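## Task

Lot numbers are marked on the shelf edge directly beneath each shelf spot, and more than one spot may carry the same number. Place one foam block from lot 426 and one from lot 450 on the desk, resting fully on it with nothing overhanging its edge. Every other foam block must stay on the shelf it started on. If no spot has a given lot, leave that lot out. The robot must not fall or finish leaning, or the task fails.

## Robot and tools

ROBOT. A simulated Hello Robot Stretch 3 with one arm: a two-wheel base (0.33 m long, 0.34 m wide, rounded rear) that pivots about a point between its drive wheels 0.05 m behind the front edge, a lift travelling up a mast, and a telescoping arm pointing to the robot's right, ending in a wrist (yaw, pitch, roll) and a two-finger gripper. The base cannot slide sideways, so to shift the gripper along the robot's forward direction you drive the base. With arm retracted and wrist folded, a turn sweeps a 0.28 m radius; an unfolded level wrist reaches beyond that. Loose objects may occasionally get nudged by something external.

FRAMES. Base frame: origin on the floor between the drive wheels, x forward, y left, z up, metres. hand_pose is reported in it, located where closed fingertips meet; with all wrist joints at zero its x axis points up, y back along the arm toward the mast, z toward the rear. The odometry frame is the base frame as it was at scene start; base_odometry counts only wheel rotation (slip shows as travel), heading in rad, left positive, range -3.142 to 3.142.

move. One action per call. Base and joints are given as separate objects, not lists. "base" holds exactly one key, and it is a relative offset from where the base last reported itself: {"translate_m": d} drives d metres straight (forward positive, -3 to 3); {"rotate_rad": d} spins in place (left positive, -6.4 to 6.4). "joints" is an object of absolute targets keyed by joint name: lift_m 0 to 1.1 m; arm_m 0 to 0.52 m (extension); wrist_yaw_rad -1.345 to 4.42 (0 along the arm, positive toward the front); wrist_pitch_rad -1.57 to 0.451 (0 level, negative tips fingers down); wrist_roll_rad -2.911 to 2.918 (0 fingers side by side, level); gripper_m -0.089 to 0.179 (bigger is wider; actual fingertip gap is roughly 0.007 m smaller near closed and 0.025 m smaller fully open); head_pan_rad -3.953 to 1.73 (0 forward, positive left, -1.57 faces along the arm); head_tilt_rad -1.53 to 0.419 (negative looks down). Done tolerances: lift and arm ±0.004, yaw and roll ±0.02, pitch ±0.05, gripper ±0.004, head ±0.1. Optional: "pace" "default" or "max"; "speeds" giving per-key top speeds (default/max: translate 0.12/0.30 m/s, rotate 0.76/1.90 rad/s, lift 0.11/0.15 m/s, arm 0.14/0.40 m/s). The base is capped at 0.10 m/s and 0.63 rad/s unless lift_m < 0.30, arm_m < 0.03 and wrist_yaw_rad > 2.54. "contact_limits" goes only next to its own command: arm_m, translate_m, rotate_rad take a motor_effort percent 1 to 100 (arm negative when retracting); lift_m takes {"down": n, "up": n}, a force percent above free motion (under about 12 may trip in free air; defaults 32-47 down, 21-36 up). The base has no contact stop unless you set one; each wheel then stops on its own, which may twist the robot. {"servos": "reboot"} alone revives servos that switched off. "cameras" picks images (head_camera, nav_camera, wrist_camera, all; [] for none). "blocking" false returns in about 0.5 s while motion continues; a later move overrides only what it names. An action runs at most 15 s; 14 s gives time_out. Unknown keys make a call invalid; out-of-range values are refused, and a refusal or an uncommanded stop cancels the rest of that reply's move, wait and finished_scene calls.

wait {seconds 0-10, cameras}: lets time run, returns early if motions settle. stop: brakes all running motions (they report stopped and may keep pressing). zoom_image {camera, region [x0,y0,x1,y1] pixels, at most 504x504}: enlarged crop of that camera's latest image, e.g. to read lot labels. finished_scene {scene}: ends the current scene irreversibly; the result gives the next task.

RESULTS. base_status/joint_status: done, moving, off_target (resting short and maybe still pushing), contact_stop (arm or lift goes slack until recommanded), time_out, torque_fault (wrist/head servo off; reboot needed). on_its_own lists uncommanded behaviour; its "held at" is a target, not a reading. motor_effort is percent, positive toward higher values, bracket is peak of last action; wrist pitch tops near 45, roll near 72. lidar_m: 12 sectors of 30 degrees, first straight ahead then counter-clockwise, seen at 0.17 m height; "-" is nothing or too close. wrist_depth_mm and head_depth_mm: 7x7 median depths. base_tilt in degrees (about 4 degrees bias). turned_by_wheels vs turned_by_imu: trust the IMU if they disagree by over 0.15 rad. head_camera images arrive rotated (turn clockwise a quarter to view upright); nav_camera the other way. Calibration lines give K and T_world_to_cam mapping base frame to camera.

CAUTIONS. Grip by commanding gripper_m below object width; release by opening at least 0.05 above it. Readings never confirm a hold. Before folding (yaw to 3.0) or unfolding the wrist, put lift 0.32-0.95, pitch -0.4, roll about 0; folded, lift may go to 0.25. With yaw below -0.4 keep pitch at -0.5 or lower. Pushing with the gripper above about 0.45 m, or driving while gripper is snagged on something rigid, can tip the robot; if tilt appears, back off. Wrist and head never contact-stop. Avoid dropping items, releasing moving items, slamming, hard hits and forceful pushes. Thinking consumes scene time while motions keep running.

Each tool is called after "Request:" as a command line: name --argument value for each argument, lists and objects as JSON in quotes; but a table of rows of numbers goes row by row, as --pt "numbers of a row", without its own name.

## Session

Request:
move --joints '{"head_pan_rad": -1.5, "head_tilt_rad": -0.35}' --pace "max"

Request:
move --joints '{"head_pan_rad": 0.0, "head_tilt_rad": -0.35}' --pace "max" --cameras '["nav_camera", "head_camera"]'

Request:
move --joints '{"head_pan_rad": -3.3, "head_tilt_rad": -0.35}' --pace "max" --cameras '["nav_camera", "head_camera"]'

Request:
move --joints '{"head_pan_rad": 1.5, "head_tilt_rad": -0.35}' --pace "max" --cameras '["nav_camera", "head_camera"]'

Scene clock: 1.00 s.
move: done
base_odometry: x=+0.000 y=+0.000 heading=+0.000
turned_by_wheels: +0.000
turned_by_imu: +0.000
base_tilt: forward=-0.3 right=-1.2
lidar_m: 0.84 0.77 0.78 0.96 1.18 1.16 1.57 1.48 1.13 1.37 3.09 1.31
head_depth_mm: 1543 1600 1660 1677 1213 943 1395 / 1710 1769 1834 1843 1202 1697 1470 / 1907 1982 2053 2005 1199 1811 1479 / 2147 2248 2362 1974 1429 1802 1471 / 2474 2627 2744 1938 2237 1865 1460 / 2857 2986 3168 3250 2576 1836 1452 / 2697 2888 2991 3162 2547 1841 1444
base_status: not commanded
joint_positions: lift_m=+0.306 arm_m=+0.001 wrist_yaw_rad=+2.853 wrist_pitch_rad=-0.337 wrist_roll_rad=+0.000 gripper_m=+0.037 head_pan_rad=-1.540 head_tilt_rad=-0.353
joint_status: all done
measured_speeds: translate_m=+0.000 rotate_rad=+0.000 lift_m=+0.000 arm_m=+0.000 wrist_yaw_rad=+0.000 wrist_pitch_rad=+0.000 wrist_roll_rad=+0.000 head_pan_rad=+0.024 head_tilt_rad=+0.000
motor_effort: left_wheel=-0.3(0.5) right_wheel=+0.6(1.0) lift_m=+26.4(27.3) arm_m=-8.1(8.3) wrist_yaw_rad=-1.0(2.2) wrist_pitch_rad=+2.0(2.1) wrist_roll_rad=+0.2(0.3) gripper_m=+0.4(1.0) head_pan_rad=+3.5(5.8) head_tilt_rad=-2.1(6.7)
hand_pose: x=+0.0453 y=+0.0786 z=+0.3376 quat_wxyz=(+0.218, +0.707, +0.017, +0.673) (m; base frame)
wrist_depth_mm: 133 - - - - - - / 136 - - - - - - / 145 - - - - - - / 156 186 861 866 834 - - / 170 181 733 672 664 688 663 / 575 194 126 562 129 578 573 / 502 205 311 499 483 494 488
pictures: head_camera (sideways), nav_camera (sideways), wrist_camera
camera_calibration:
head_camera: T_world_to_cam=[[-0.0554518, 0.294135, -0.954154, 1.25757], [0.998174, -0.00660191, -0.0600452, 0.0717518], [-0.0239606, -0.955741, -0.293232, 0.337342], [0, 0, 0, 1]] pos_world=[0.00619656, -0.0470088, 1.30314]
nav_camera: T_world_to_cam=[[0.0270309, -0.320082, 0.947004, -1.18962], [-0.998849, -0.0462012, 0.012895, 0.0395088], [0.0396253, -0.946263, -0.320962, 0.370711], [0, 0, 0, 1]] pos_world=[0.0569302, -0.02816, 1.24505]
wrist_camera: T_world_to_cam=[[0.968732, -0.247103, -0.0223289, -0.0102512], [-0.145362, -0.492322, -0.858189, 0.367545], [0.201068, 0.834601, -0.512847, 0.26461], [0, 0, 0, 1]] pos_world=[0.0101531, -0.0424262, 0.450899]

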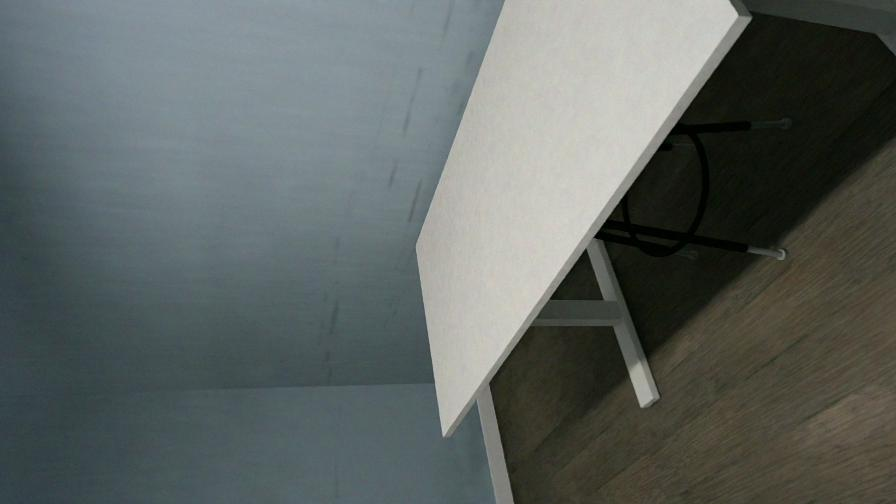

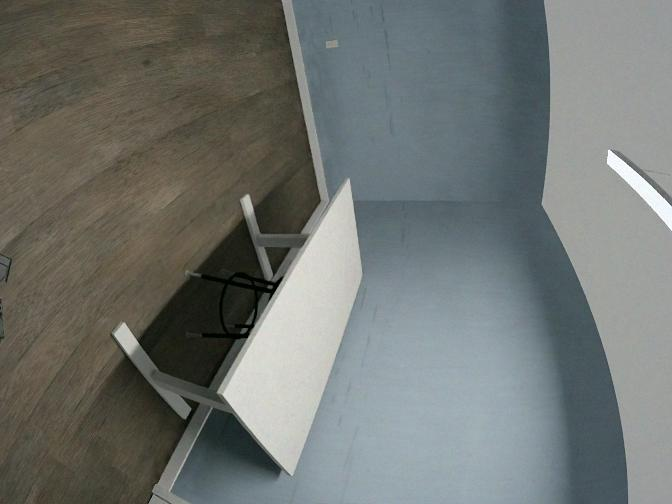

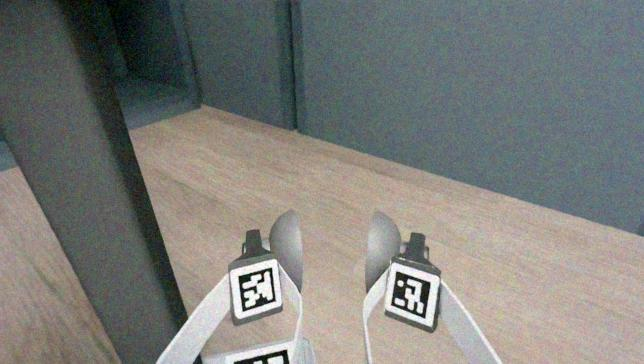

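Scene clock: 2.03 s.
move: done
base_odometry: x=+0.000 y=+0.000 heading=+0.000
turned_by_wheels: +0.000
turned_by_imu: +0.000
base_tilt: forward=-0.4 right=-1.2
lidar_m: 0.85 0.77 0.78 0.96 1.18 1.16 1.57 1.48 1.13 1.38 3.09 1.31
head_depth_mm: 1052 1137 1241 1366 1514 1691 1480 / 958 1027 1110 1201 1318 1451 1475 / 877 930 1001 1080 1171 1275 1384 / 807 856 911 974 1052 1130 1243 / 749 790 835 888 950 1021 1099 / 697 734 776 824 875 927 1000 / 655 687 724 774 813 867 920
base_status: not commanded
joint_positions: lift_m=+0.306 arm_m=+0.001 wrist_yaw_rad=+2.853 wrist_pitch_rad=-0.337 wrist_roll_rad=+0.000 gripper_m=+0.037 head_pan_rad=+0.030 head_tilt_rad=-0.353
joint_status: all done
measured_speeds: all 0
motor_effort: left_wheel=-0.4(0.5) right_wheel=+1.0(1.2) lift_m=+26.2(27.1) arm_m=-10.9(11.2) wrist_yaw_rad=-0.1(2.2) wrist_pitch_rad=+2.0(2.2) wrist_roll_rad=-0.1(0.3) gripper_m=+0.2(0.9) head_pan_rad=-2.2(5.0) head_tilt_rad=-1.3(4.5)
hand_pose: x=+0.0453 y=+0.0786 z=+0.3376 quat_wxyz=(+0.218, +0.707, +0.017, +0.673) (m; base frame)
wrist_depth_mm: 133 - - - - - - / 136 - - - - - - / 144 - - - - - - / 156 186 870 856 822 - - / 170 180 729 669 664 687 662 / 567 193 126 559 129 574 570 / 505 205 313 495 486 490 494
pictures: head_camera (sideways), nav_camera (sideways)
camera_calibration:
head_camera: T_world_to_cam=[[-0.294205, -0.0550391, -0.954156, 1.25903], [0.00797071, 0.998164, -0.0600354, 0.0777173], [0.955709, -0.025268, -0.293227, 0.331361], [0, 0, 0, 1]] pos_world=[0.0531095, 0.0000941128, 1.30314]
nav_camera: T_world_to_cam=[[0.320129, 0.0265844, 0.947001, -1.19141], [0.044831, -0.998911, 0.0128867, 0.0330824], [0.946313, 0.0383296, -0.320972, 0.36517], [0, 0, 0, 1]] pos_world=[0.0343571, 0.0507225, 1.24505]

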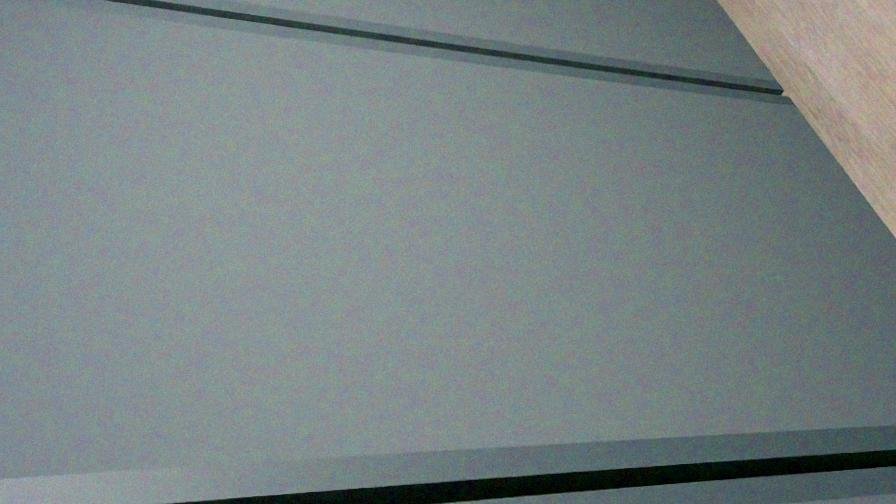

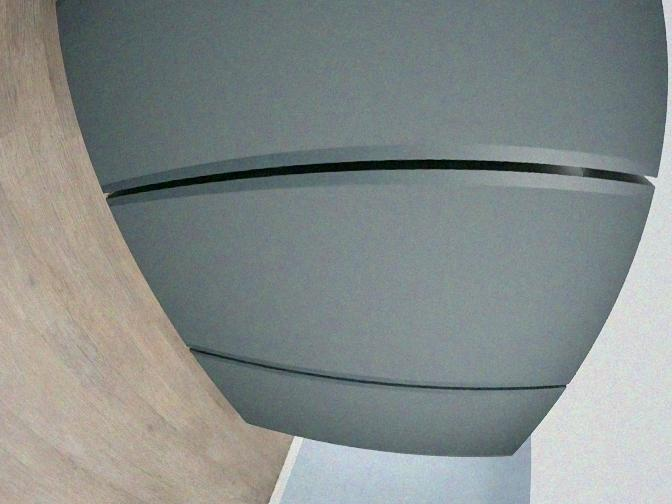

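Scene clock: 4.73 s.
move: done
base_odometry: x=+0.000 y=+0.000 heading=+0.000
turned_by_wheels: +0.000
turned_by_imu: +0.000
base_tilt: forward=-0.3 right=-1.2
lidar_m: 0.84 0.77 0.78 0.96 1.17 1.17 1.58 1.48 1.13 1.37 3.10 1.31
head_depth_mm: 1454 1480 1580 1582 1597 1665 1398 / 1557 1591 1698 1741 1582 1784 1446 / 1534 1613 1777 1875 1764 1785 1475 / 1409 1456 1555 1647 1757 1764 1453 / 1761 1852 1961 2094 2234 1876 1449 / 1599 1680 1766 1860 1975 1850 1451 / 1460 1522 1580 1655 1743 1774 1448
base_status: not commanded
joint_positions: lift_m=+0.306 arm_m=+0.001 wrist_yaw_rad=+2.853 wrist_pitch_rad=-0.337 wrist_roll_rad=+0.000 gripper_m=+0.037 head_pan_rad=-3.308 head_tilt_rad=-0.352
joint_status: all done
measured_speeds: translate_m=+0.000 rotate_rad=+0.000 lift_m=+0.000 arm_m=+0.000 wrist_yaw_rad=+0.000 wrist_pitch_rad=+0.000 wrist_roll_rad=+0.000 head_pan_rad=+0.024 head_tilt_rad=+0.000
motor_effort: left_wheel=-0.1(0.8) right_wheel=+0.7(1.5) lift_m=+27.1(27.1) arm_m=-12.1(13.0) wrist_yaw_rad=-0.2(1.9) wrist_pitch_rad=+2.0(2.2) wrist_roll_rad=-0.1(0.3) gripper_m=+0.2(0.9) head_pan_rad=+3.6(5.2) head_tilt_rad=+4.7(6.2)
hand_pose: x=+0.0453 y=+0.0786 z=+0.3376 quat_wxyz=(+0.218, +0.707, +0.017, +0.673) (m; base frame)
wrist_depth_mm: 133 - - - - - - / 136 - - - - - - / 144 - - - - - - / 156 186 866 858 813 - - / 169 181 721 674 665 686 661 / 572 194 126 560 128 578 571 / 505 204 313 498 481 494 492
pictures: head_camera (sideways), nav_camera (sideways)
camera_calibration:
head_camera: T_world_to_cam=[[0.298299, -0.00322612, -0.954467, 1.25586], [-0.202699, -0.977398, -0.0600457, 0.0790157], [-0.932701, 0.211381, -0.29221, 0.34162], [0, 0, 0, 1]] pos_world=[-0.0399751, 0.00906942, 1.30324]
nav_camera: T_world_to_cam=[[-0.318093, 0.036237, 0.947367, -1.18805], [0.151001, 0.988449, 0.0128926, 0.0324568], [-0.935957, 0.147155, -0.319891, 0.375302], [0, 0, 0, 1]] pos_world=[-0.0315455, -0.0442579, 1.24516]

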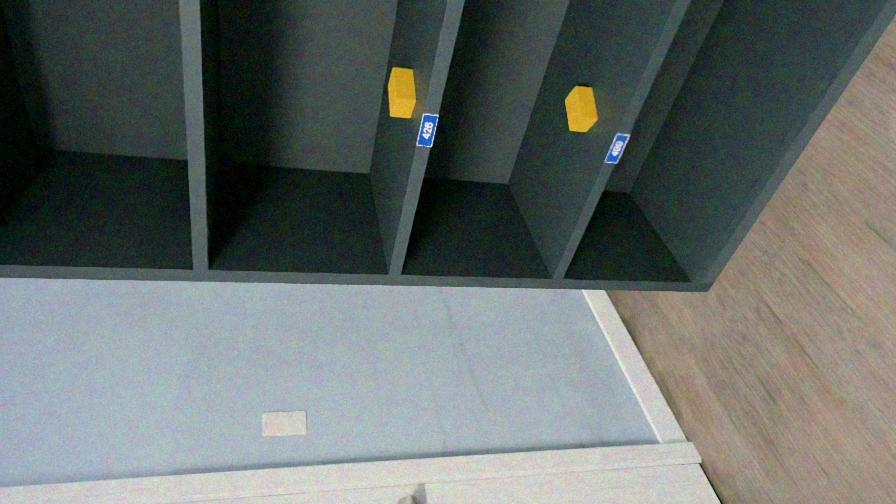

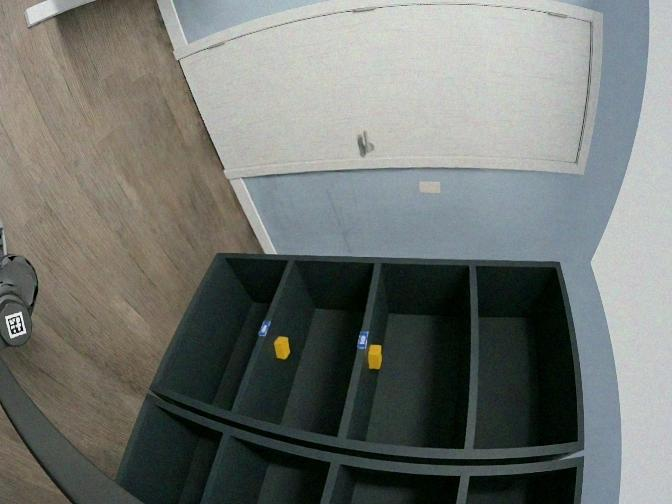

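Scene clock: 7.97 s.
move: done
base_odometry: x=+0.000 y=+0.000 heading=+0.000
turned_by_wheels: +0.000
turned_by_imu: +0.000
base_tilt: forward=-0.2 right=-1.3
lidar_m: 0.84 0.77 0.78 0.96 1.17 1.16 1.57 1.48 1.13 1.38 3.09 1.31
head_depth_mm: 722 745 776 803 840 874 913 / 786 817 848 886 927 966 1022 / 866 900 941 984 1035 1089 1155 / 956 1004 1052 1112 1173 1253 1331 / 1076 1133 1199 1273 1366 1454 1439 / 1160 1209 1300 1386 1468 1597 1450 / 1298 1354 1513 1551 1516 1725 1404
base_status: not commanded
joint_positions: lift_m=+0.306 arm_m=+0.001 wrist_yaw_rad=+2.853 wrist_pitch_rad=-0.337 wrist_roll_rad=+0.000 gripper_m=+0.037 head_pan_rad=+1.508 head_tilt_rad=-0.350
joint_status: all done
measured_speeds: translate_m=+0.000 rotate_rad=+0.000 lift_m=+0.000 arm_m=+0.000 wrist_yaw_rad=+0.000 wrist_pitch_rad=+0.000 wrist_roll_rad=+0.000 head_pan_rad=-0.024 head_tilt_rad=+0.000
motor_effort: left_wheel=-0.3(0.7) right_wheel=+0.8(1.3) lift_m=+26.1(27.4) arm_m=-12.1(12.9) wrist_yaw_rad=-1.3(2.2) wrist_pitch_rad=+2.1(2.1) wrist_roll_rad=-0.1(0.3) gripper_m=+0.5(1.2) head_pan_rad=-3.4(6.2) head_tilt_rad=+5.2(9.2)
hand_pose: x=+0.0453 y=+0.0786 z=+0.3376 quat_wxyz=(+0.218, +0.707, +0.017, +0.673) (m; base frame)
wrist_depth_mm: 134 - - - - - - / 136 - - - - - - / 145 - - - - - - / 155 186 881 859 826 - - / 169 181 730 656 659 687 660 / 569 192 126 560 129 580 567 / 504 205 313 497 483 493 494
pictures: head_camera (sideways), nav_camera (sideways)
camera_calibration:
head_camera: T_world_to_cam=[[0.0278302, -0.295235, -0.955019, 1.25824], [-0.993146, 0.100326, -0.0599561, 0.0837574], [0.113515, 0.950143, -0.290419, 0.332912], [0, 0, 0, 1]] pos_world=[0.010376, 0.0467585, 1.30335]
nav_camera: T_world_to_cam=[[0.00293492, 0.318414, 0.947947, -1.19072], [0.99878, -0.0476647, 0.0129182, 0.0272425], [0.049297, 0.946753, -0.318166, 0.367037], [0, 0, 0, 1]] pos_world=[-0.0418084, 0.032948, 1.24517]

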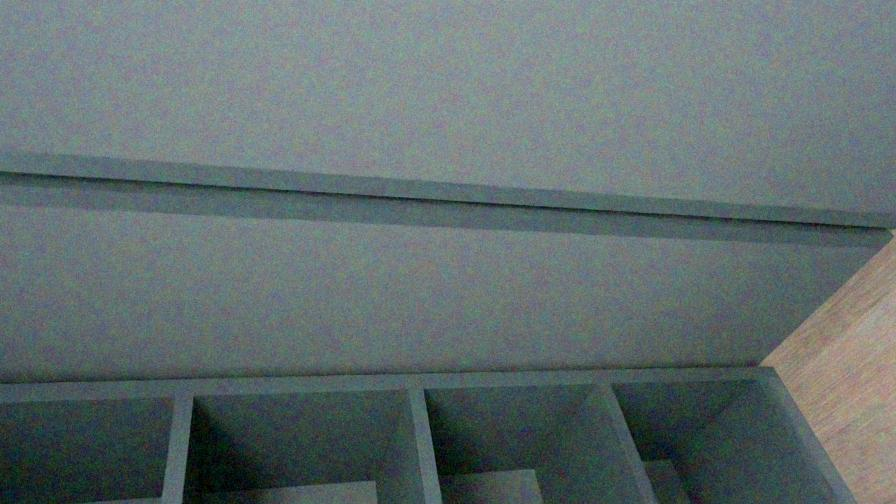

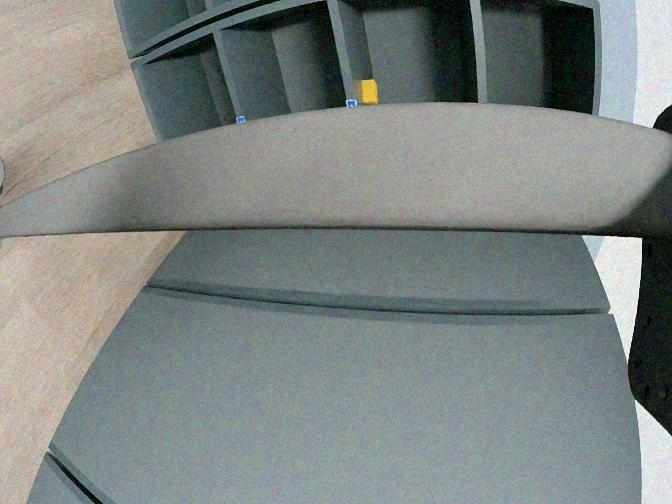

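Request:
move --joints '{"head_pan_rad": -3.55, "head_tilt_rad": -0.35}' --pace "max" --cameras '["nav_camera", "head_camera"]'

Scene clock: 39.50 s.
move: done
base_odometry: x=+0.000 y=+0.000 heading=+0.000
turned_by_wheels: +0.000
turned_by_imu: +0.000
base_tilt: forward=-0.2 right=-1.3
lidar_m: 0.84 0.77 0.78 0.96 1.17 1.16 1.57 1.48 1.13 1.38 3.10 1.31
head_depth_mm: 995 1010 1064 1132 1364 1524 1404 / 1408 1450 1543 1383 1357 1320 1379 / 1467 1519 1618 1695 1581 1784 1434 / 1541 1597 1708 1807 1584 1771 1464 / 1602 1655 1773 1888 1749 1754 1458 / 1440 1483 1582 1633 1717 1747 1458 / 1347 1776 1874 1983 2109 1852 1443
base_status: not commanded
joint_positions: lift_m=+0.306 arm_m=+0.001 wrist_yaw_rad=+2.853 wrist_pitch_rad=-0.337 wrist_roll_rad=+0.000 gripper_m=+0.037 head_pan_rad=-3.558 head_tilt_rad=-0.350
joint_status: all done
measured_speeds: translate_m=+0.000 rotate_rad=+0.000 lift_m=+0.000 arm_m=+0.000 wrist_yaw_rad=+0.000 wrist_pitch_rad=+0.000 wrist_roll_rad=+0.000 head_pan_rad=+0.024 head_tilt_rad=+0.000
motor_effort: left_wheel=-0.3(0.6) right_wheel=+0.1(1.4) lift_m=+26.3(26.9) arm_m=-11.2(12.7) wrist_yaw_rad=-1.4(1.9) wrist_pitch_rad=+2.0(2.1) wrist_roll_rad=+0.1(0.4) gripper_m=+0.4(0.9) head_pan_rad=+3.8(4.8) head_tilt_rad=+4.6(8.9)
hand_pose: x=+0.0453 y=+0.0786 z=+0.3376 quat_wxyz=(+0.218, +0.707, +0.017, +0.673) (m; base frame)
wrist_depth_mm: 134 - - - - - - / 136 - - - - - - / 144 - - - - - - / 155 186 876 863 834 - - / 169 180 731 679 663 685 650 / 569 193 126 566 129 573 566 / 508 205 314 499 485 493 490
pictures: head_camera (sideways), nav_camera (sideways)
camera_calibration:
head_camera: T_world_to_cam=[[0.286378, -0.076128, -0.955087, 1.25676], [-0.438302, -0.896827, -0.0599384, 0.0803376], [-0.851985, 0.435782, -0.290199, 0.338434], [0, 0, 0, 1]] pos_world=[-0.0363564, 0.0202404, 1.30335]
nav_camera: T_world_to_cam=[[-0.297406, 0.113014, 0.948039, -1.189], [0.390916, 0.920335, 0.012922, 0.030912], [-0.871053, 0.374447, -0.317892, 0.372293], [0, 0, 0, 1]] pos_world=[-0.0414125, -0.0334804, 1.24517]

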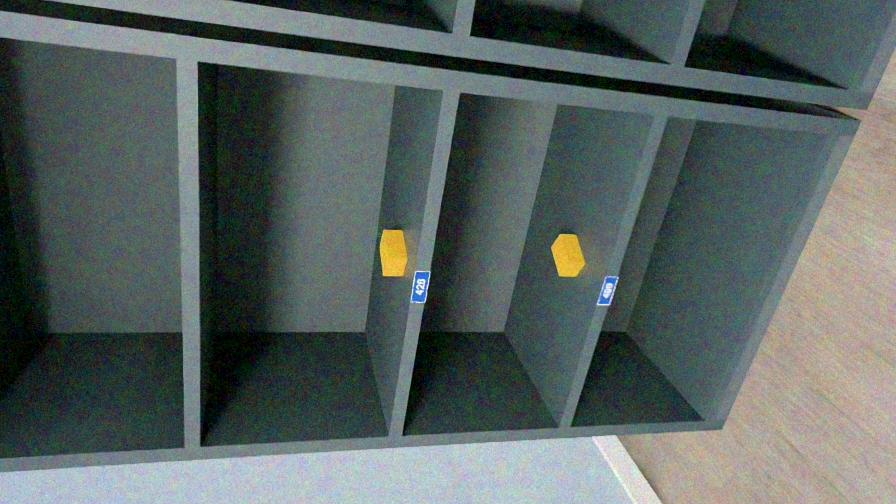

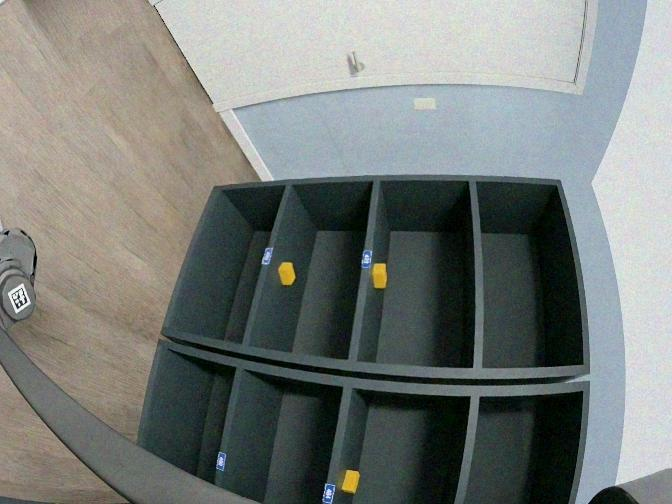

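Request:
zoom_image --camera "head_camera" --region '[400, 260, 440, 310]'

Request:
zoom_image --camera "head_camera" --region '[585, 265, 630, 315]'

Request:
move --joints '{"head_pan_rad": -3.95, "head_tilt_rad": -0.4}' --pace "max" --cameras '["nav_camera", "head_camera"]'

Scaled by 10.080 from the camera's 896x504 image, which has a finer 1280x720 frame.

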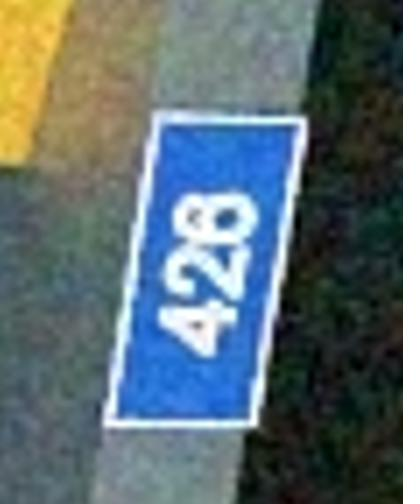

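Scaled by 10.080 from the camera's 896x504 image, which has a finer 1280x720 frame.

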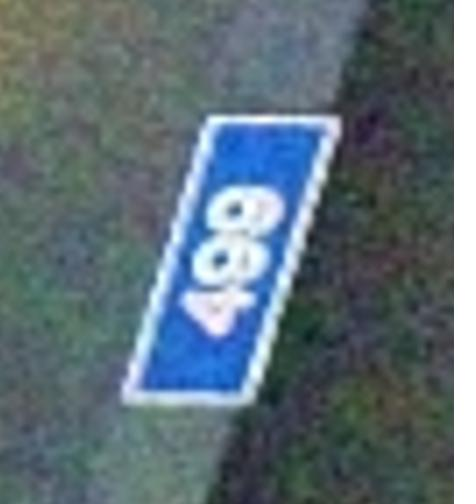

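Scene clock: 44.70 s.
move: done
base_odometry: x=+0.000 y=+0.000 heading=+0.000
turned_by_wheels: +0.000
turned_by_imu: +0.000
base_tilt: forward=-0.3 right=-1.3
lidar_m: 0.84 0.77 0.77 0.96 1.17 1.17 1.58 1.48 1.13 1.38 3.09 1.31
head_depth_mm: - - - - - - - / - - - - - - - / 1358 1436 1519 1640 - - - / 1336 1311 1504 1646 1461 1678 1415 / 1000 1065 1133 1214 1358 1540 1399 / 1391 1468 1538 1687 1493 1665 1402 / 1384 1470 1550 1702 1484 1651 1391
base_status: not commanded
joint_positions: lift_m=+0.306 arm_m=+0.001 wrist_yaw_rad=+2.853 wrist_pitch_rad=-0.337 wrist_roll_rad=+0.000 gripper_m=+0.037 head_pan_rad=-3.955 head_tilt_rad=-0.395
joint_status: all done
measured_speeds: all 0
motor_effort: left_wheel=-0.5(0.6) right_wheel=+0.6(1.0) lift_m=+25.9(27.1) arm_m=-11.9(12.2) wrist_yaw_rad=-0.1(1.3) wrist_pitch_rad=+2.0(2.1) wrist_roll_rad=+0.3(0.3) gripper_m=+0.1(1.2) head_pan_rad=-2.5(5.5) head_tilt_rad=-3.5(6.5)
hand_pose: x=+0.0453 y=+0.0786 z=+0.3376 quat_wxyz=(+0.218, +0.707, +0.017, +0.673) (m; base frame)
wrist_depth_mm: 133 - - - - - - / 136 - - - - - - / 144 - - - - - - / 156 187 866 854 828 - - / 170 181 728 673 663 689 660 / 573 193 126 560 129 571 572 / 505 204 316 500 485 495 496
pictures: head_camera (sideways), nav_camera (sideways)
camera_calibration:
head_camera: T_world_to_cam=[[0.264294, -0.212286, -0.940789, 1.23825], [-0.749071, -0.65962, -0.0615942, 0.0843782], [-0.607487, 0.720997, -0.333351, 0.393087], [0, 0, 0, 1]] pos_world=[-0.0252619, 0.0351063, 1.30117]
nav_camera: T_world_to_cam=[[-0.260054, 0.250343, 0.932577, -1.16906], [0.715916, 0.698079, 0.012243, 0.0299081], [-0.647948, 0.67083, -0.360763, 0.42672], [0, 0, 0, 1]] pos_world=[-0.0489381, -0.0144692, 1.24381]

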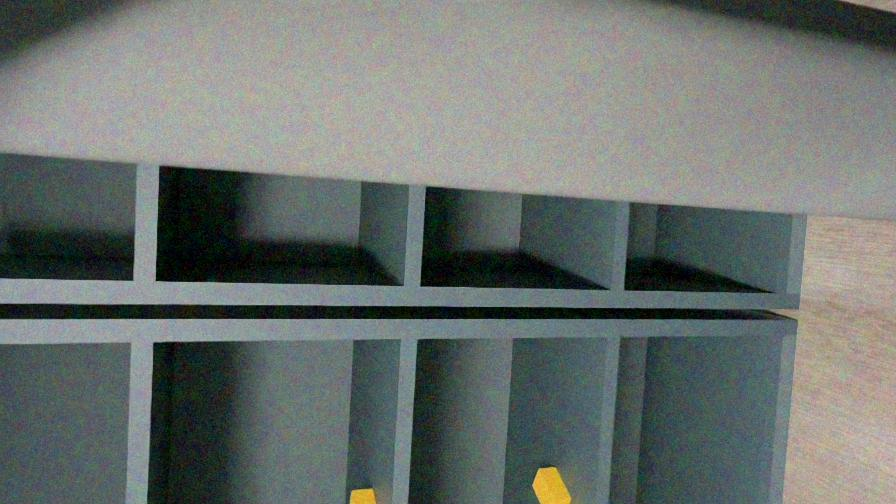

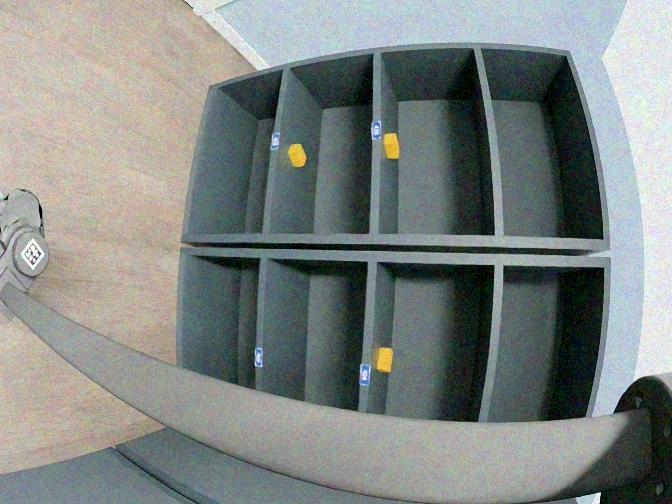

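Request:
zoom_image --camera "nav_camera" --region '[350, 355, 380, 390]'

Request:
zoom_image --camera "nav_camera" --region '[245, 340, 275, 372]'

Request:
zoom_image --camera "nav_camera" --region '[365, 115, 390, 145]'

Scaled by 14.400 from the camera's 672x504 image, which has a finer 792x594 frame.

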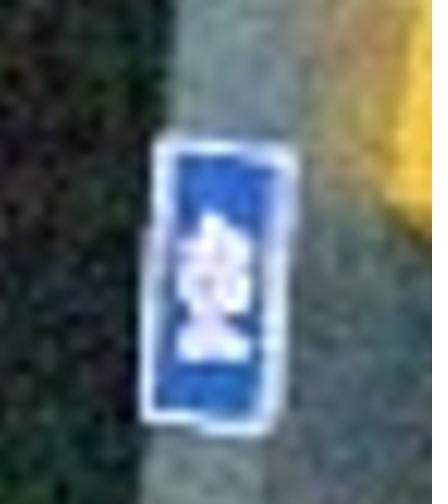

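Scaled by 15.750 from the camera's 672x504 image, which has a finer 792x594 frame.

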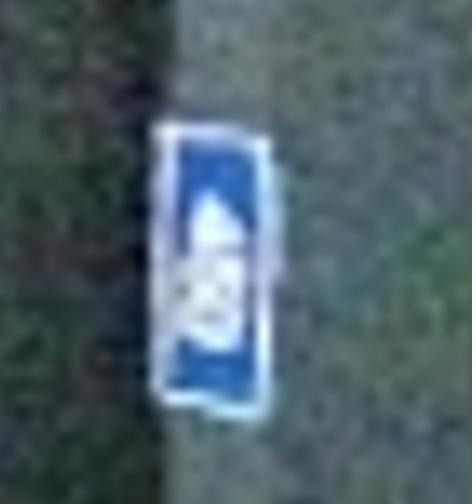

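Scaled by 16.800 from the camera's 672x504 image, which has a finer 792x594 frame.

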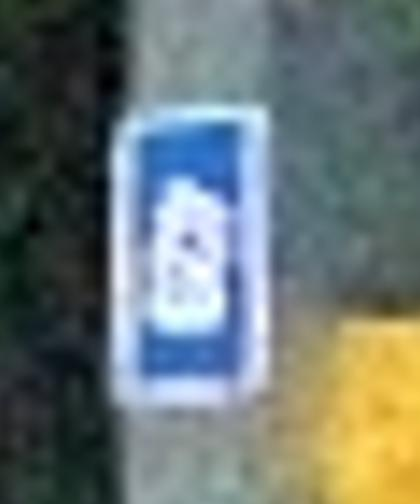

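Request:
move --base '{"rotate_rad": -0.93}' --joints '{"head_pan_rad": -3.2, "head_tilt_rad": -0.4, "lift_m": 0.285}' --pace "max" --cameras '["nav_camera", "head_camera"]'

Scene clock: 68.37 s.
move: done
base_odometry: x=+0.000 y=+0.000 heading=-0.930
turned_by_wheels: -0.930
turned_by_imu: -0.911
base_tilt: forward=-0.3 right=-1.2
lidar_m: 3.10 1.12 0.81 0.77 0.80 1.08 1.16 1.58 1.56 1.48 1.13 1.33
head_depth_mm: 1402 1452 1541 1507 1475 1574 1426 / 1393 1474 1564 1703 1536 1685 1422 / 1366 1462 1561 1682 1515 1687 1415 / 1368 1447 1542 1665 1507 1681 1408 / 1358 1442 1518 1667 1500 1648 1398 / 1032 1036 1119 1188 1291 1418 1386 / 1297 1413 1464 1610 1478 1653 1383
base_status: done
joint_positions: lift_m=+0.285 arm_m=+0.001 wrist_yaw_rad=+2.853 wrist_pitch_rad=-0.338 wrist_roll_rad=+0.000 gripper_m=+0.037 head_pan_rad=-3.193 head_tilt_rad=-0.400
joint_status: all done
measured_speeds: all 0
motor_effort: left_wheel=+6.0(14.6) right_wheel=-9.2(15.0) lift_m=+28.9(29.6) arm_m=-11.8(12.9) wrist_yaw_rad=-0.8(1.5) wrist_pitch_rad=+2.1(2.3) wrist_roll_rad=-0.1(0.4) gripper_m=+0.6(0.9) head_pan_rad=-3.3(5.5) head_tilt_rad=-3.2(6.2)
hand_pose: x=+0.0453 y=+0.0785 z=+0.3160 quat_wxyz=(+0.218, +0.707, +0.018, +0.673) (m; base frame)
wrist_depth_mm: 133 - - 786 - - - / 136 - - 846 - - - / 145 158 - 908 952 - - / 156 170 788 823 814 823 813 / 171 181 702 639 630 647 648 / 540 193 126 534 129 550 541 / 481 205 290 463 459 472 468
pictures: head_camera (sideways), nav_camera (sideways)
camera_calibration:
head_camera: T_world_to_cam=[[0.342669, 0.0287043, -0.939018, 1.23539], [-0.086075, -0.99437, -0.061807, 0.0806177], [-0.935505, 0.102005, -0.338269, 0.401524], [0, 0, 0, 1]] pos_world=[-0.0407632, 0.00374529, 1.30086]
nav_camera: T_world_to_cam=[[-0.36576, 0.00176209, 0.930707, -1.166], [0.0358228, 0.999284, 0.0121861, 0.0341257], [-0.930019, 0.0377978, -0.365562, 0.434665], [0, 0, 0, 1]] pos_world=[-0.0234521, -0.048476, 1.24369]

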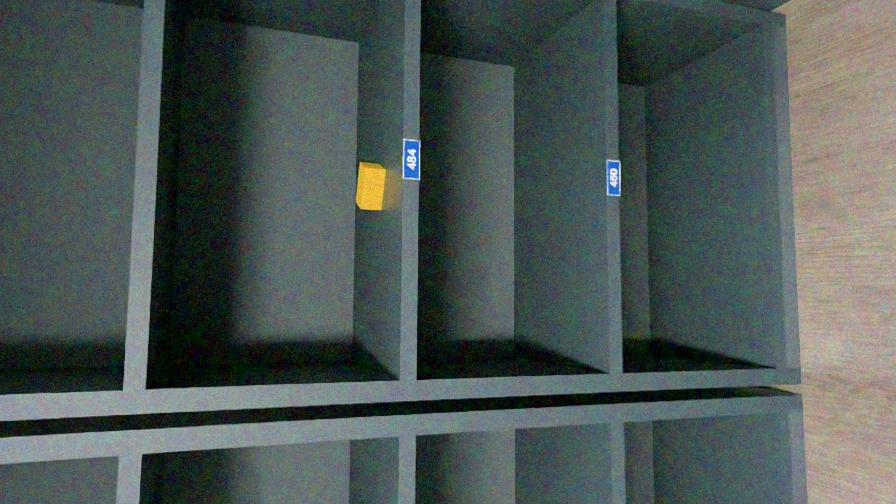

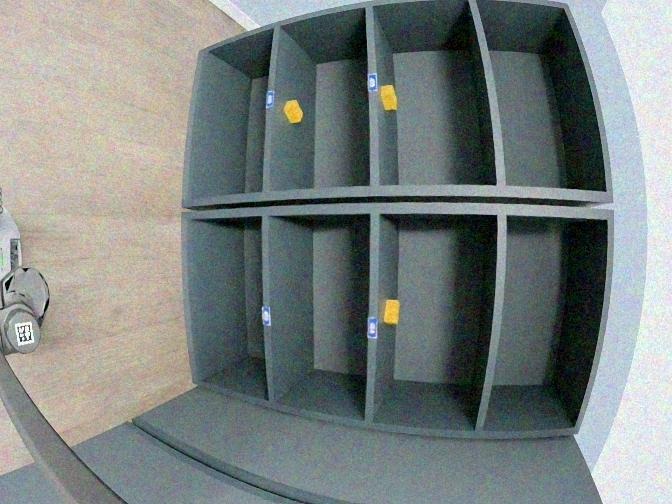

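Request:
zoom_image --camera "head_camera" --region '[590, 150, 640, 205]'

Request:
move --joints '{"head_pan_rad": -2.75, "head_tilt_rad": -0.35}' --pace "max" --cameras '["head_camera"]'

Scaled by 9.164 from the camera's 896x504 image, which has a finer 1280x720 frame.

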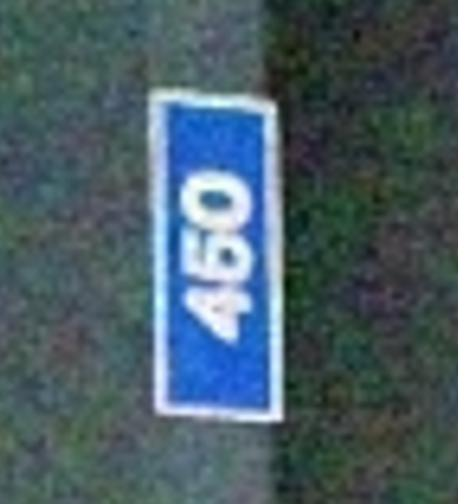

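Scene clock: 74.57 s.
move: done
base_odometry: x=+0.000 y=+0.000 heading=-0.930
turned_by_wheels: +0.000
turned_by_imu: +0.000
base_tilt: forward=-0.3 right=-1.3
lidar_m: 3.09 1.12 0.81 0.77 0.80 1.07 1.16 1.57 1.56 1.49 1.13 1.33
head_depth_mm: 1228 1276 1457 1399 1571 1614 1398 / 1038 1033 1101 1184 1352 1517 1394 / 1427 1458 1581 1512 1492 1585 1422 / 1471 1549 1642 1751 1560 1770 1454 / 1535 1606 1701 1843 1619 1757 1460 / 1575 1655 1756 1849 1715 1743 1445 / 1409 1443 1523 1572 1628 1699 1442
base_status: not commanded
joint_positions: lift_m=+0.285 arm_m=+0.001 wrist_yaw_rad=+2.853 wrist_pitch_rad=-0.338 wrist_roll_rad=+0.000 gripper_m=+0.037 head_pan_rad=-2.743 head_tilt_rad=-0.354
joint_status: all done
measured_speeds: all 0
motor_effort: left_wheel=+5.9(6.7) right_wheel=-8.9(9.7) lift_m=+24.8(25.7) arm_m=-10.2(10.5) wrist_yaw_rad=+0.1(1.5) wrist_pitch_rad=+2.2(2.3) wrist_roll_rad=-0.3(0.3) gripper_m=+0.5(0.8) head_pan_rad=+2.1(4.4) head_tilt_rad=+5.3(7.0)
hand_pose: x=+0.0453 y=+0.0785 z=+0.3160 quat_wxyz=(+0.218, +0.707, +0.018, +0.673) (m; base frame)
wrist_depth_mm: 134 - - 793 - - - / 136 - - 847 - - - / 145 158 - 918 949 - - / 156 170 787 830 820 821 796 / 171 180 693 640 633 654 651 / 543 193 126 528 129 548 543 / 480 205 290 461 458 472 469
pictures: head_camera (sideways)
camera_calibration:
head_camera: T_world_to_cam=[[0.255773, 0.157959, -0.953745, 1.25519], [0.352395, -0.933915, -0.0601701, 0.0758104], [-0.900221, -0.320705, -0.294534, 0.34442], [0, 0, 0, 1]] pos_world=[-0.0377052, -0.0170108, 1.30314]

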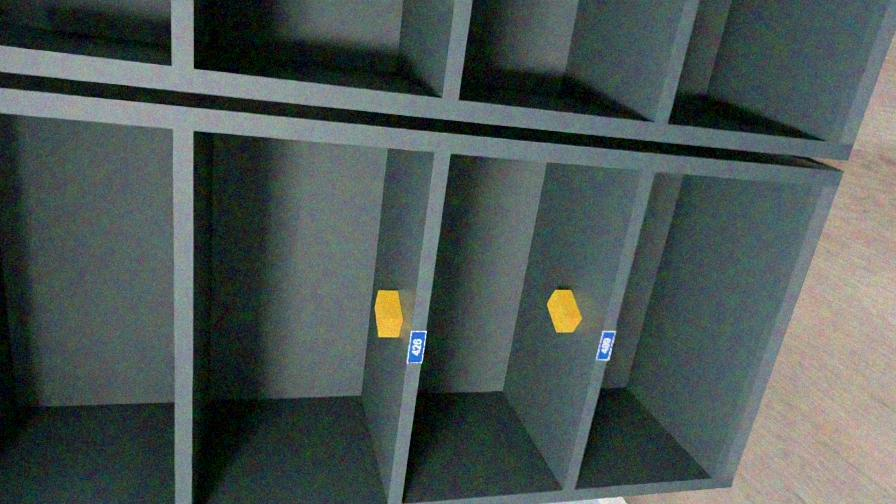

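Request:
zoom_image --camera "head_camera" --region '[395, 320, 437, 370]'

Scaled by 10.080 from the camera's 896x504 image, which has a finer 1280x720 frame.

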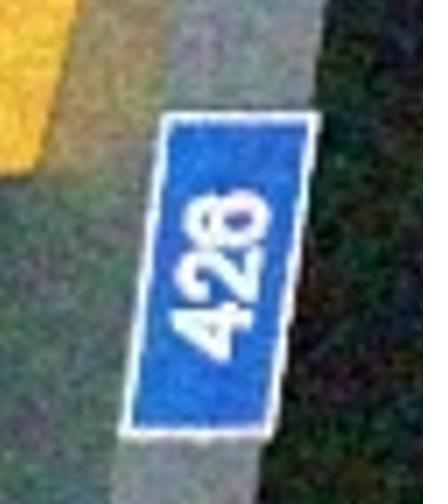

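Request:
move --base '{"translate_m": -0.65}' --pace "max" --cameras '[]'

Request:
move --base '{"rotate_rad": -1.595}' --pace "max" --cameras '[]'

Request:
move --base '{"translate_m": 0.6}' --joints '{"head_pan_rad": -1.6, "head_tilt_rad": -0.5}' --pace "max" --cameras '["head_camera"]'

Scene clock: 116.57 s.
move: done
base_odometry: x=-0.389 y=+0.521 heading=-0.930
turned_by_wheels: +0.000
turned_by_imu: -0.001
base_tilt: forward=-0.4 right=-1.2
lidar_m: 3.73 1.10 0.79 0.76 0.78 0.96 0.60 0.53 1.19 1.50 1.55 1.52
head_depth_mm: 423 819 865 901 662 1009 889 / 432 703 882 927 657 1049 883 / 438 474 520 590 595 745 826 / 458 485 509 536 576 607 653 / 479 849 1013 892 610 1030 816 / 916 991 1057 1052 713 1108 864 / 956 1036 1120 1039 755 1102 863
base_status: done
joint_positions: lift_m=+0.285 arm_m=+0.001 wrist_yaw_rad=+2.853 wrist_pitch_rad=-0.338 wrist_roll_rad=+0.000 gripper_m=+0.037 head_pan_rad=-2.750 head_tilt_rad=-0.349
joint_status: not commanded
measured_speeds: all 0
motor_effort: left_wheel=-3.5(11.6) right_wheel=-3.1(18.8) lift_m=+25.4(29.9) arm_m=-4.4(7.8) wrist_yaw_rad=+0.2(1.4) wrist_pitch_rad=+2.1(2.3) wrist_roll_rad=-0.2(0.3) gripper_m=+0.5(1.0) head_pan_rad=-2.9(3.7) head_tilt_rad=+3.8(5.4)
hand_pose: x=+0.0453 y=+0.0785 z=+0.3160 quat_wxyz=(+0.218, +0.707, +0.018, +0.673) (m; base frame)
wrist_depth_mm: 134 - - - - - 935 / 136 - - - - - - / 145 157 - - - - - / 156 169 831 819 827 815 801 / 171 181 692 636 633 661 653 / 543 194 126 538 129 548 544 / 482 205 290 459 457 464 466
pictures: none
No camera images: "cameras" was empty.

Scene clock: 118.70 s.
move: done
base_odometry: x=-0.389 y=+0.521 heading=-2.524
turned_by_wheels: -1.595
turned_by_imu: -1.564
base_tilt: forward=-0.3 right=-1.2
lidar_m: 1.51 1.55 1.52 3.75 1.10 0.79 0.76 0.78 0.96 0.60 0.53 1.19
head_depth_mm: 628 652 679 715 750 794 841 / 636 668 700 737 797 838 895 / 659 693 729 770 815 871 932 / 682 719 759 807 856 912 981 / 710 749 791 841 898 959 1031 / 739 782 829 873 935 997 1058 / 705 746 789 833 899 977 951
base_status: done
joint_positions: lift_m=+0.285 arm_m=+0.001 wrist_yaw_rad=+2.853 wrist_pitch_rad=-0.338 wrist_roll_rad=+0.000 gripper_m=+0.037 head_pan_rad=-2.750 head_tilt_rad=-0.349
joint_status: not commanded
measured_speeds: all 0
motor_effort: left_wheel=+5.5(14.5) right_wheel=-6.9(15.2) lift_m=+25.1(25.6) arm_m=-12.0(12.8) wrist_yaw_rad=-0.8(1.6) wrist_pitch_rad=+2.2(2.3) wrist_roll_rad=+0.0(0.4) gripper_m=+0.5(0.9) head_pan_rad=-2.9(3.3) head_tilt_rad=+2.7(4.1)
hand_pose: x=+0.0453 y=+0.0785 z=+0.3160 quat_wxyz=(+0.218, +0.707, +0.018, +0.673) (m; base frame)
wrist_depth_mm: 133 - - - - - - / 136 - - - - - - / 145 - - - - - - / 156 186 821 828 812 815 808 / 170 181 708 631 631 656 648 / 543 193 126 536 128 544 545 / 481 205 292 458 459 473 465
pictures: none
No camera images: "cameras" was empty.

Scene clock: 122.03 s.
move: done
base_odometry: x=-0.878 y=+0.174 heading=-2.524
turned_by_wheels: +0.000
turned_by_imu: +0.000
base_tilt: forward=-0.4 right=-1.3
lidar_m: 0.91 0.94 1.21 1.70 1.97 1.42 1.36 1.38 0.61 0.95 0.69 0.69
head_depth_mm: 778 832 853 741 761 842 785 / 787 848 928 731 1008 961 802 / 778 846 921 722 1102 952 798 / 773 841 918 713 1089 950 794 / 770 831 906 642 1081 937 789 / 765 827 901 657 1079 939 782 / 763 822 894 690 1074 931 762
base_status: done
joint_positions: lift_m=+0.285 arm_m=+0.001 wrist_yaw_rad=+2.853 wrist_pitch_rad=-0.338 wrist_roll_rad=+0.000 gripper_m=+0.037 head_pan_rad=-1.599 head_tilt_rad=-0.500
joint_status: all done
measured_speeds: all 0
motor_effort: left_wheel=+1.2(13.3) right_wheel=+5.0(12.3) lift_m=+27.6(28.0) arm_m=-11.4(12.8) wrist_yaw_rad=+0.4(2.1) wrist_pitch_rad=+2.2(2.3) wrist_roll_rad=+0.0(0.3) gripper_m=+0.1(0.9) head_pan_rad=-2.9(5.6) head_tilt_rad=-4.8(8.5)
hand_pose: x=+0.0453 y=+0.0785 z=+0.3160 quat_wxyz=(+0.218, +0.707, +0.018, +0.673) (m; base frame)
wrist_depth_mm: 133 - - - - - - / 136 - - - - - - / 145 - - - - - 915 / 155 186 847 822 838 816 811 / 170 180 698 640 640 648 653 / 547 193 126 537 129 549 544 / 482 205 290 457 457 470 468
pictures: head_camera (sideways)
camera_calibration:
head_camera: T_world_to_cam=[[-0.0339951, 0.433508, -0.900508, 1.18747], [0.996276, -0.056735, -0.0649229, 0.0780144], [-0.0792349, -0.899362, -0.429965, 0.515683], [0, 0, 0, 1]] pos_world=[0.00350429, -0.0465649, 1.29612]

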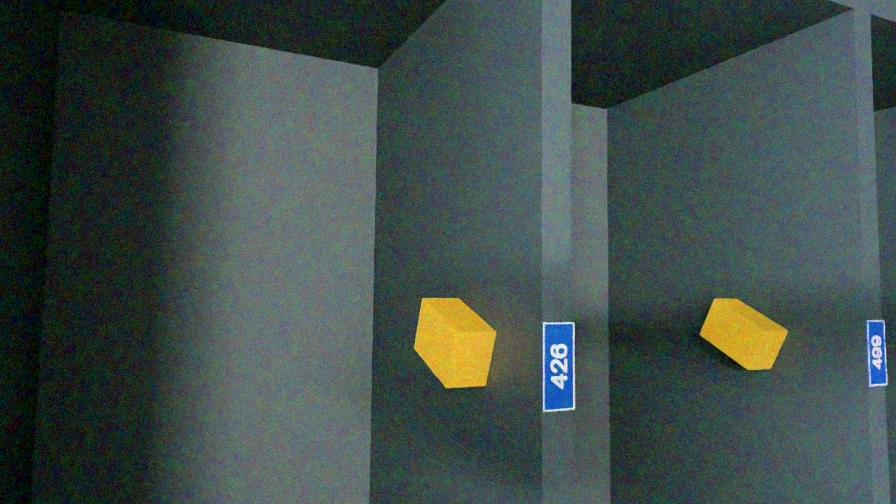

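Request:
move --joints '{"lift_m": 0.9, "wrist_pitch_rad": -0.4, "gripper_m": 0.16}' --base '{"translate_m": 0.06}' --pace "max" --cameras '[]'

Request:
move --joints '{"wrist_yaw_rad": 0.0}' --pace "max" --cameras '[]'

Request:
move --joints '{"lift_m": 1.098, "arm_m": 0.05}' --cameras '["wrist_camera"]'

Scene clock: 140.73 s.
move: done
base_odometry: x=-0.927 y=+0.139 heading=-2.524
turned_by_wheels: +0.000
turned_by_imu: +0.000
base_tilt: forward=-0.3 right=-1.3
lidar_m: 0.85 0.88 1.19 1.69 2.05 1.48 1.41 1.38 0.65 0.95 0.65 0.91
head_depth_mm: 789 855 921 742 888 926 - / 782 849 923 730 1108 958 - / 781 844 917 723 1096 958 799 / 774 840 910 650 1093 948 812 / 770 832 902 663 1085 942 812 / 764 826 898 698 1073 938 787 / 759 821 893 691 1069 935 765
base_status: done
joint_positions: lift_m=+0.900 arm_m=+0.001 wrist_yaw_rad=+2.853 wrist_pitch_rad=-0.413 wrist_roll_rad=+0.000 gripper_m=+0.160 head_pan_rad=-1.600 head_tilt_rad=-0.500
joint_status: all done
measured_speeds: all 0
motor_effort: left_wheel=+1.2(11.3) right_wheel=+0.1(12.5) lift_m=+26.7(33.2) arm_m=-8.7(11.1) wrist_yaw_rad=-1.0(2.1) wrist_pitch_rad=+1.9(4.7) wrist_roll_rad=-0.1(0.3) gripper_m=+0.8(82.5) head_pan_rad=-2.2(3.7) head_tilt_rad=-3.7(5.2)
hand_pose: x=+0.0428 y=+0.0702 z=+0.9138 quat_wxyz=(+0.243, +0.705, +0.044, +0.664) (m; base frame)
wrist_depth_mm: 134 - - - - - - / 138 - - - - - - / 150 - - - - - - / 164 182 - - - - - / - 179 - - - - - / - 127 - - - 135 - / 116 233 - - - - 109
pictures: none
No camera images: "cameras" was empty.

Scene clock: 142.50 s.
move: done
base_odometry: x=-0.927 y=+0.139 heading=-2.524
turned_by_wheels: +0.000
turned_by_imu: +0.000
base_tilt: forward=-0.4 right=-1.1
lidar_m: 0.85 0.88 1.19 1.69 2.06 1.47 1.41 1.38 0.65 0.95 0.65 0.91
head_depth_mm: 788 853 922 738 885 933 - / 783 847 924 729 1113 957 - / 778 845 920 724 1096 956 798 / 776 841 909 650 1087 981 - / 769 833 902 662 1083 940 751 / 763 825 901 699 1077 941 762 / 761 822 891 691 1069 931 763
base_status: not commanded
joint_positions: lift_m=+0.900 arm_m=+0.001 wrist_yaw_rad=+0.003 wrist_pitch_rad=-0.413 wrist_roll_rad=+0.000 gripper_m=+0.160 head_pan_rad=-1.600 head_tilt_rad=-0.500
joint_status: all done
measured_speeds: all 0
motor_effort: left_wheel=+1.1(1.7) right_wheel=+0.0(1.0) lift_m=+23.2(26.9) arm_m=-8.1(8.8) wrist_yaw_rad=-2.3(8.7) wrist_pitch_rad=+1.9(2.1) wrist_roll_rad=-0.1(0.3) gripper_m=+0.6(1.1) head_pan_rad=-3.3(3.5) head_tilt_rad=-3.3(5.0)
hand_pose: x=-0.0208 y=-0.3706 z=+0.9138 quat_wxyz=(+0.693, +0.146, -0.691, -0.144) (m; base frame)
wrist_depth_mm: - - 231 230 - - - / - - - 238 - - - / - - - - - 752 - / - - - - - - - / - 143 - - - 141 - / - 125 - 578 - 135 - / 112 - - - - - 109
pictures: none
No camera images: "cameras" was empty.

Scene clock: 145.13 s.
move: done
base_odometry: x=-0.927 y=+0.139 heading=-2.524
turned_by_wheels: +0.000
turned_by_imu: +0.000
base_tilt: forward=-0.3 right=-1.1
lidar_m: 0.85 0.88 1.19 1.69 2.05 1.48 1.41 1.38 0.65 0.95 0.65 0.91
head_depth_mm: - - - - 981 928 806 / 783 - - - 1148 958 802 / 781 - - - - 955 796 / 771 835 - - 1092 949 794 / 771 834 908 752 1088 938 790 / 762 828 899 658 1075 939 784 / 760 820 891 692 1069 934 763
base_status: not commanded
joint_positions: lift_m=+1.098 arm_m=+0.050 wrist_yaw_rad=+0.003 wrist_pitch_rad=-0.414 wrist_roll_rad=+0.000 gripper_m=+0.160 head_pan_rad=-1.600 head_tilt_rad=-0.500
joint_status: all done
measured_speeds: all 0
motor_effort: left_wheel=+1.5(1.6) right_wheel=+0.3(0.9) lift_m=+29.8(32.3) arm_m=+11.3(14.7) wrist_yaw_rad=-3.1(4.2) wrist_pitch_rad=+2.1(2.1) wrist_roll_rad=-0.2(0.3) gripper_m=+0.6(1.0) head_pan_rad=-2.2(3.2) head_tilt_rad=-4.3(4.5)
hand_pose: x=-0.0209 y=-0.4199 z=+1.1117 quat_wxyz=(+0.693, +0.146, -0.691, -0.144) (m; base frame)
wrist_depth_mm: - - - - - - - / - - - - - - - / - - - - - - - / - - - 378 - - - / - 144 - - - - - / - 125 - 307 - 135 - / 112 - - - - - 110
pictures: wrist_camera
camera_calibration:
wrist_camera: T_world_to_cam=[[-0.998888, -0.039835, -0.025233, -0.00288665], [-0.00239872, 0.577348, -0.816494, 1.1826], [0.0470933, -0.815526, -0.576802, 0.465927], [0, 0, 0, 1]] pos_world=[-0.0219888, -0.302913, 1.23426]

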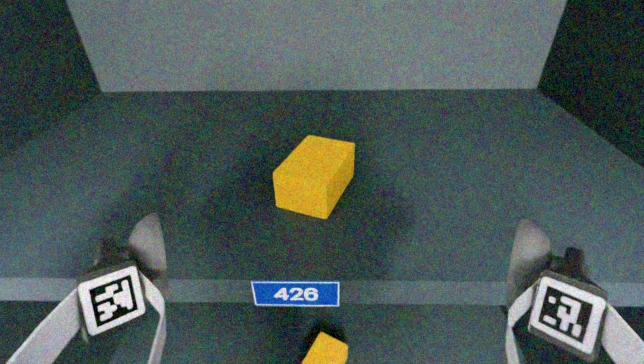

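Request:
move --base '{"translate_m": 0.104}' --joints '{"wrist_yaw_rad": -0.355}' --cameras '[]'

Request:
move --joints '{"arm_m": 0.27}' --cameras '["wrist_camera"]'

Scene clock: 176.17 s.
move: done
base_odometry: x=-1.012 y=+0.079 heading=-2.524
turned_by_wheels: +0.000
turned_by_imu: +0.000
base_tilt: forward=-0.3 right=-1.3
lidar_m: 0.75 0.77 1.07 1.16 2.20 1.58 1.51 0.72 0.72 0.94 0.59 0.77
head_depth_mm: - - - - - 968 807 / 783 - - - - 963 802 / 774 - - - - 953 795 / 773 832 910 - - 946 794 / 767 827 905 709 1087 945 789 / 764 823 896 699 1076 933 765 / 756 822 889 692 988 936 763
base_status: done
joint_positions: lift_m=+1.098 arm_m=+0.050 wrist_yaw_rad=-0.352 wrist_pitch_rad=-0.414 wrist_roll_rad=+0.000 gripper_m=+0.160 head_pan_rad=-1.600 head_tilt_rad=-0.500
joint_status: all done
measured_speeds: all 0
motor_effort: left_wheel=+5.7(10.7) right_wheel=+6.4(9.3) lift_m=+27.6(29.9) arm_m=+6.5(8.5) wrist_yaw_rad=-2.7(6.8) wrist_pitch_rad=+2.1(2.1) wrist_roll_rad=+0.3(0.3) gripper_m=+0.3(1.0) head_pan_rad=-2.6(3.1) head_tilt_rad=-3.2(4.3)
hand_pose: x=-0.0991 y=-0.4061 z=+1.1117 quat_wxyz=(+0.656, +0.022, -0.706, -0.265) (m; base frame)
wrist_depth_mm: - - - - 691 - - / - - - - - - - / - - - - - - - / - - - - - - - / - 144 - - - - - / - 125 - 316 - 135 - / 112 - - - - - 112
pictures: none
No camera images: "cameras" was empty.

Scene clock: 179.03 s.
move: done
base_odometry: x=-1.012 y=+0.079 heading=-2.524
turned_by_wheels: +0.000
turned_by_imu: +0.000
base_tilt: forward=-0.4 right=-1.2
lidar_m: 0.75 0.77 1.06 1.17 2.21 1.58 1.52 0.71 0.72 0.94 0.59 0.77
head_depth_mm: 707 - 933 740 1096 968 806 / 721 340 891 725 1101 962 805 / 640 314 307 619 579 954 799 / 770 333 341 676 1094 950 793 / 765 829 908 707 1083 940 786 / 762 822 896 699 1076 938 766 / 757 818 891 690 990 931 764
base_status: not commanded
joint_positions: lift_m=+1.098 arm_m=+0.270 wrist_yaw_rad=-0.352 wrist_pitch_rad=-0.414 wrist_roll_rad=+0.000 gripper_m=+0.160 head_pan_rad=-1.600 head_tilt_rad=-0.500
joint_status: all done
measured_speeds: all 0
motor_effort: left_wheel=+5.1(5.8) right_wheel=+6.1(7.2) lift_m=+26.2(28.3) arm_m=+13.1(14.5) wrist_yaw_rad=-2.8(4.6) wrist_pitch_rad=+2.1(2.2) wrist_roll_rad=+0.1(0.4) gripper_m=+0.3(1.1) head_pan_rad=-2.5(3.1) head_tilt_rad=-2.2(3.8)
hand_pose: x=-0.0991 y=-0.6261 z=+1.1117 quat_wxyz=(+0.656, +0.022, -0.706, -0.265) (m; base frame)
wrist_depth_mm: 336 - - - - 503 - / - - - - - 553 - / - - - - - - - / - - - - - - - / - 144 - - - - - / - 125 - - - 135 - / 112 - - 199 - - 109
pictures: wrist_camera
camera_calibration:
wrist_camera: T_world_to_cam=[[-0.950417, 0.309955, -0.0252172, 0.13457], [0.198473, 0.54215, -0.816506, 1.29933], [-0.239409, -0.781026, -0.576786, 0.294662], [0, 0, 0, 1]] pos_world=[-0.0594406, -0.516005, 1.23426]

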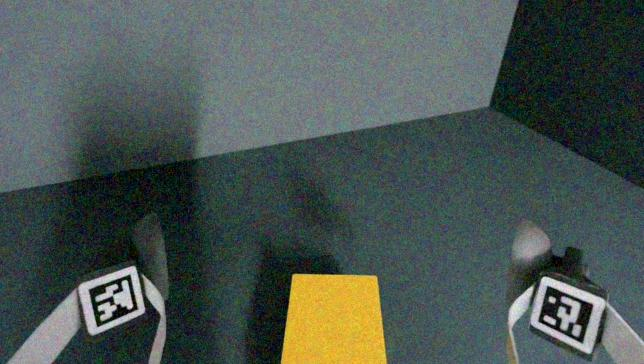

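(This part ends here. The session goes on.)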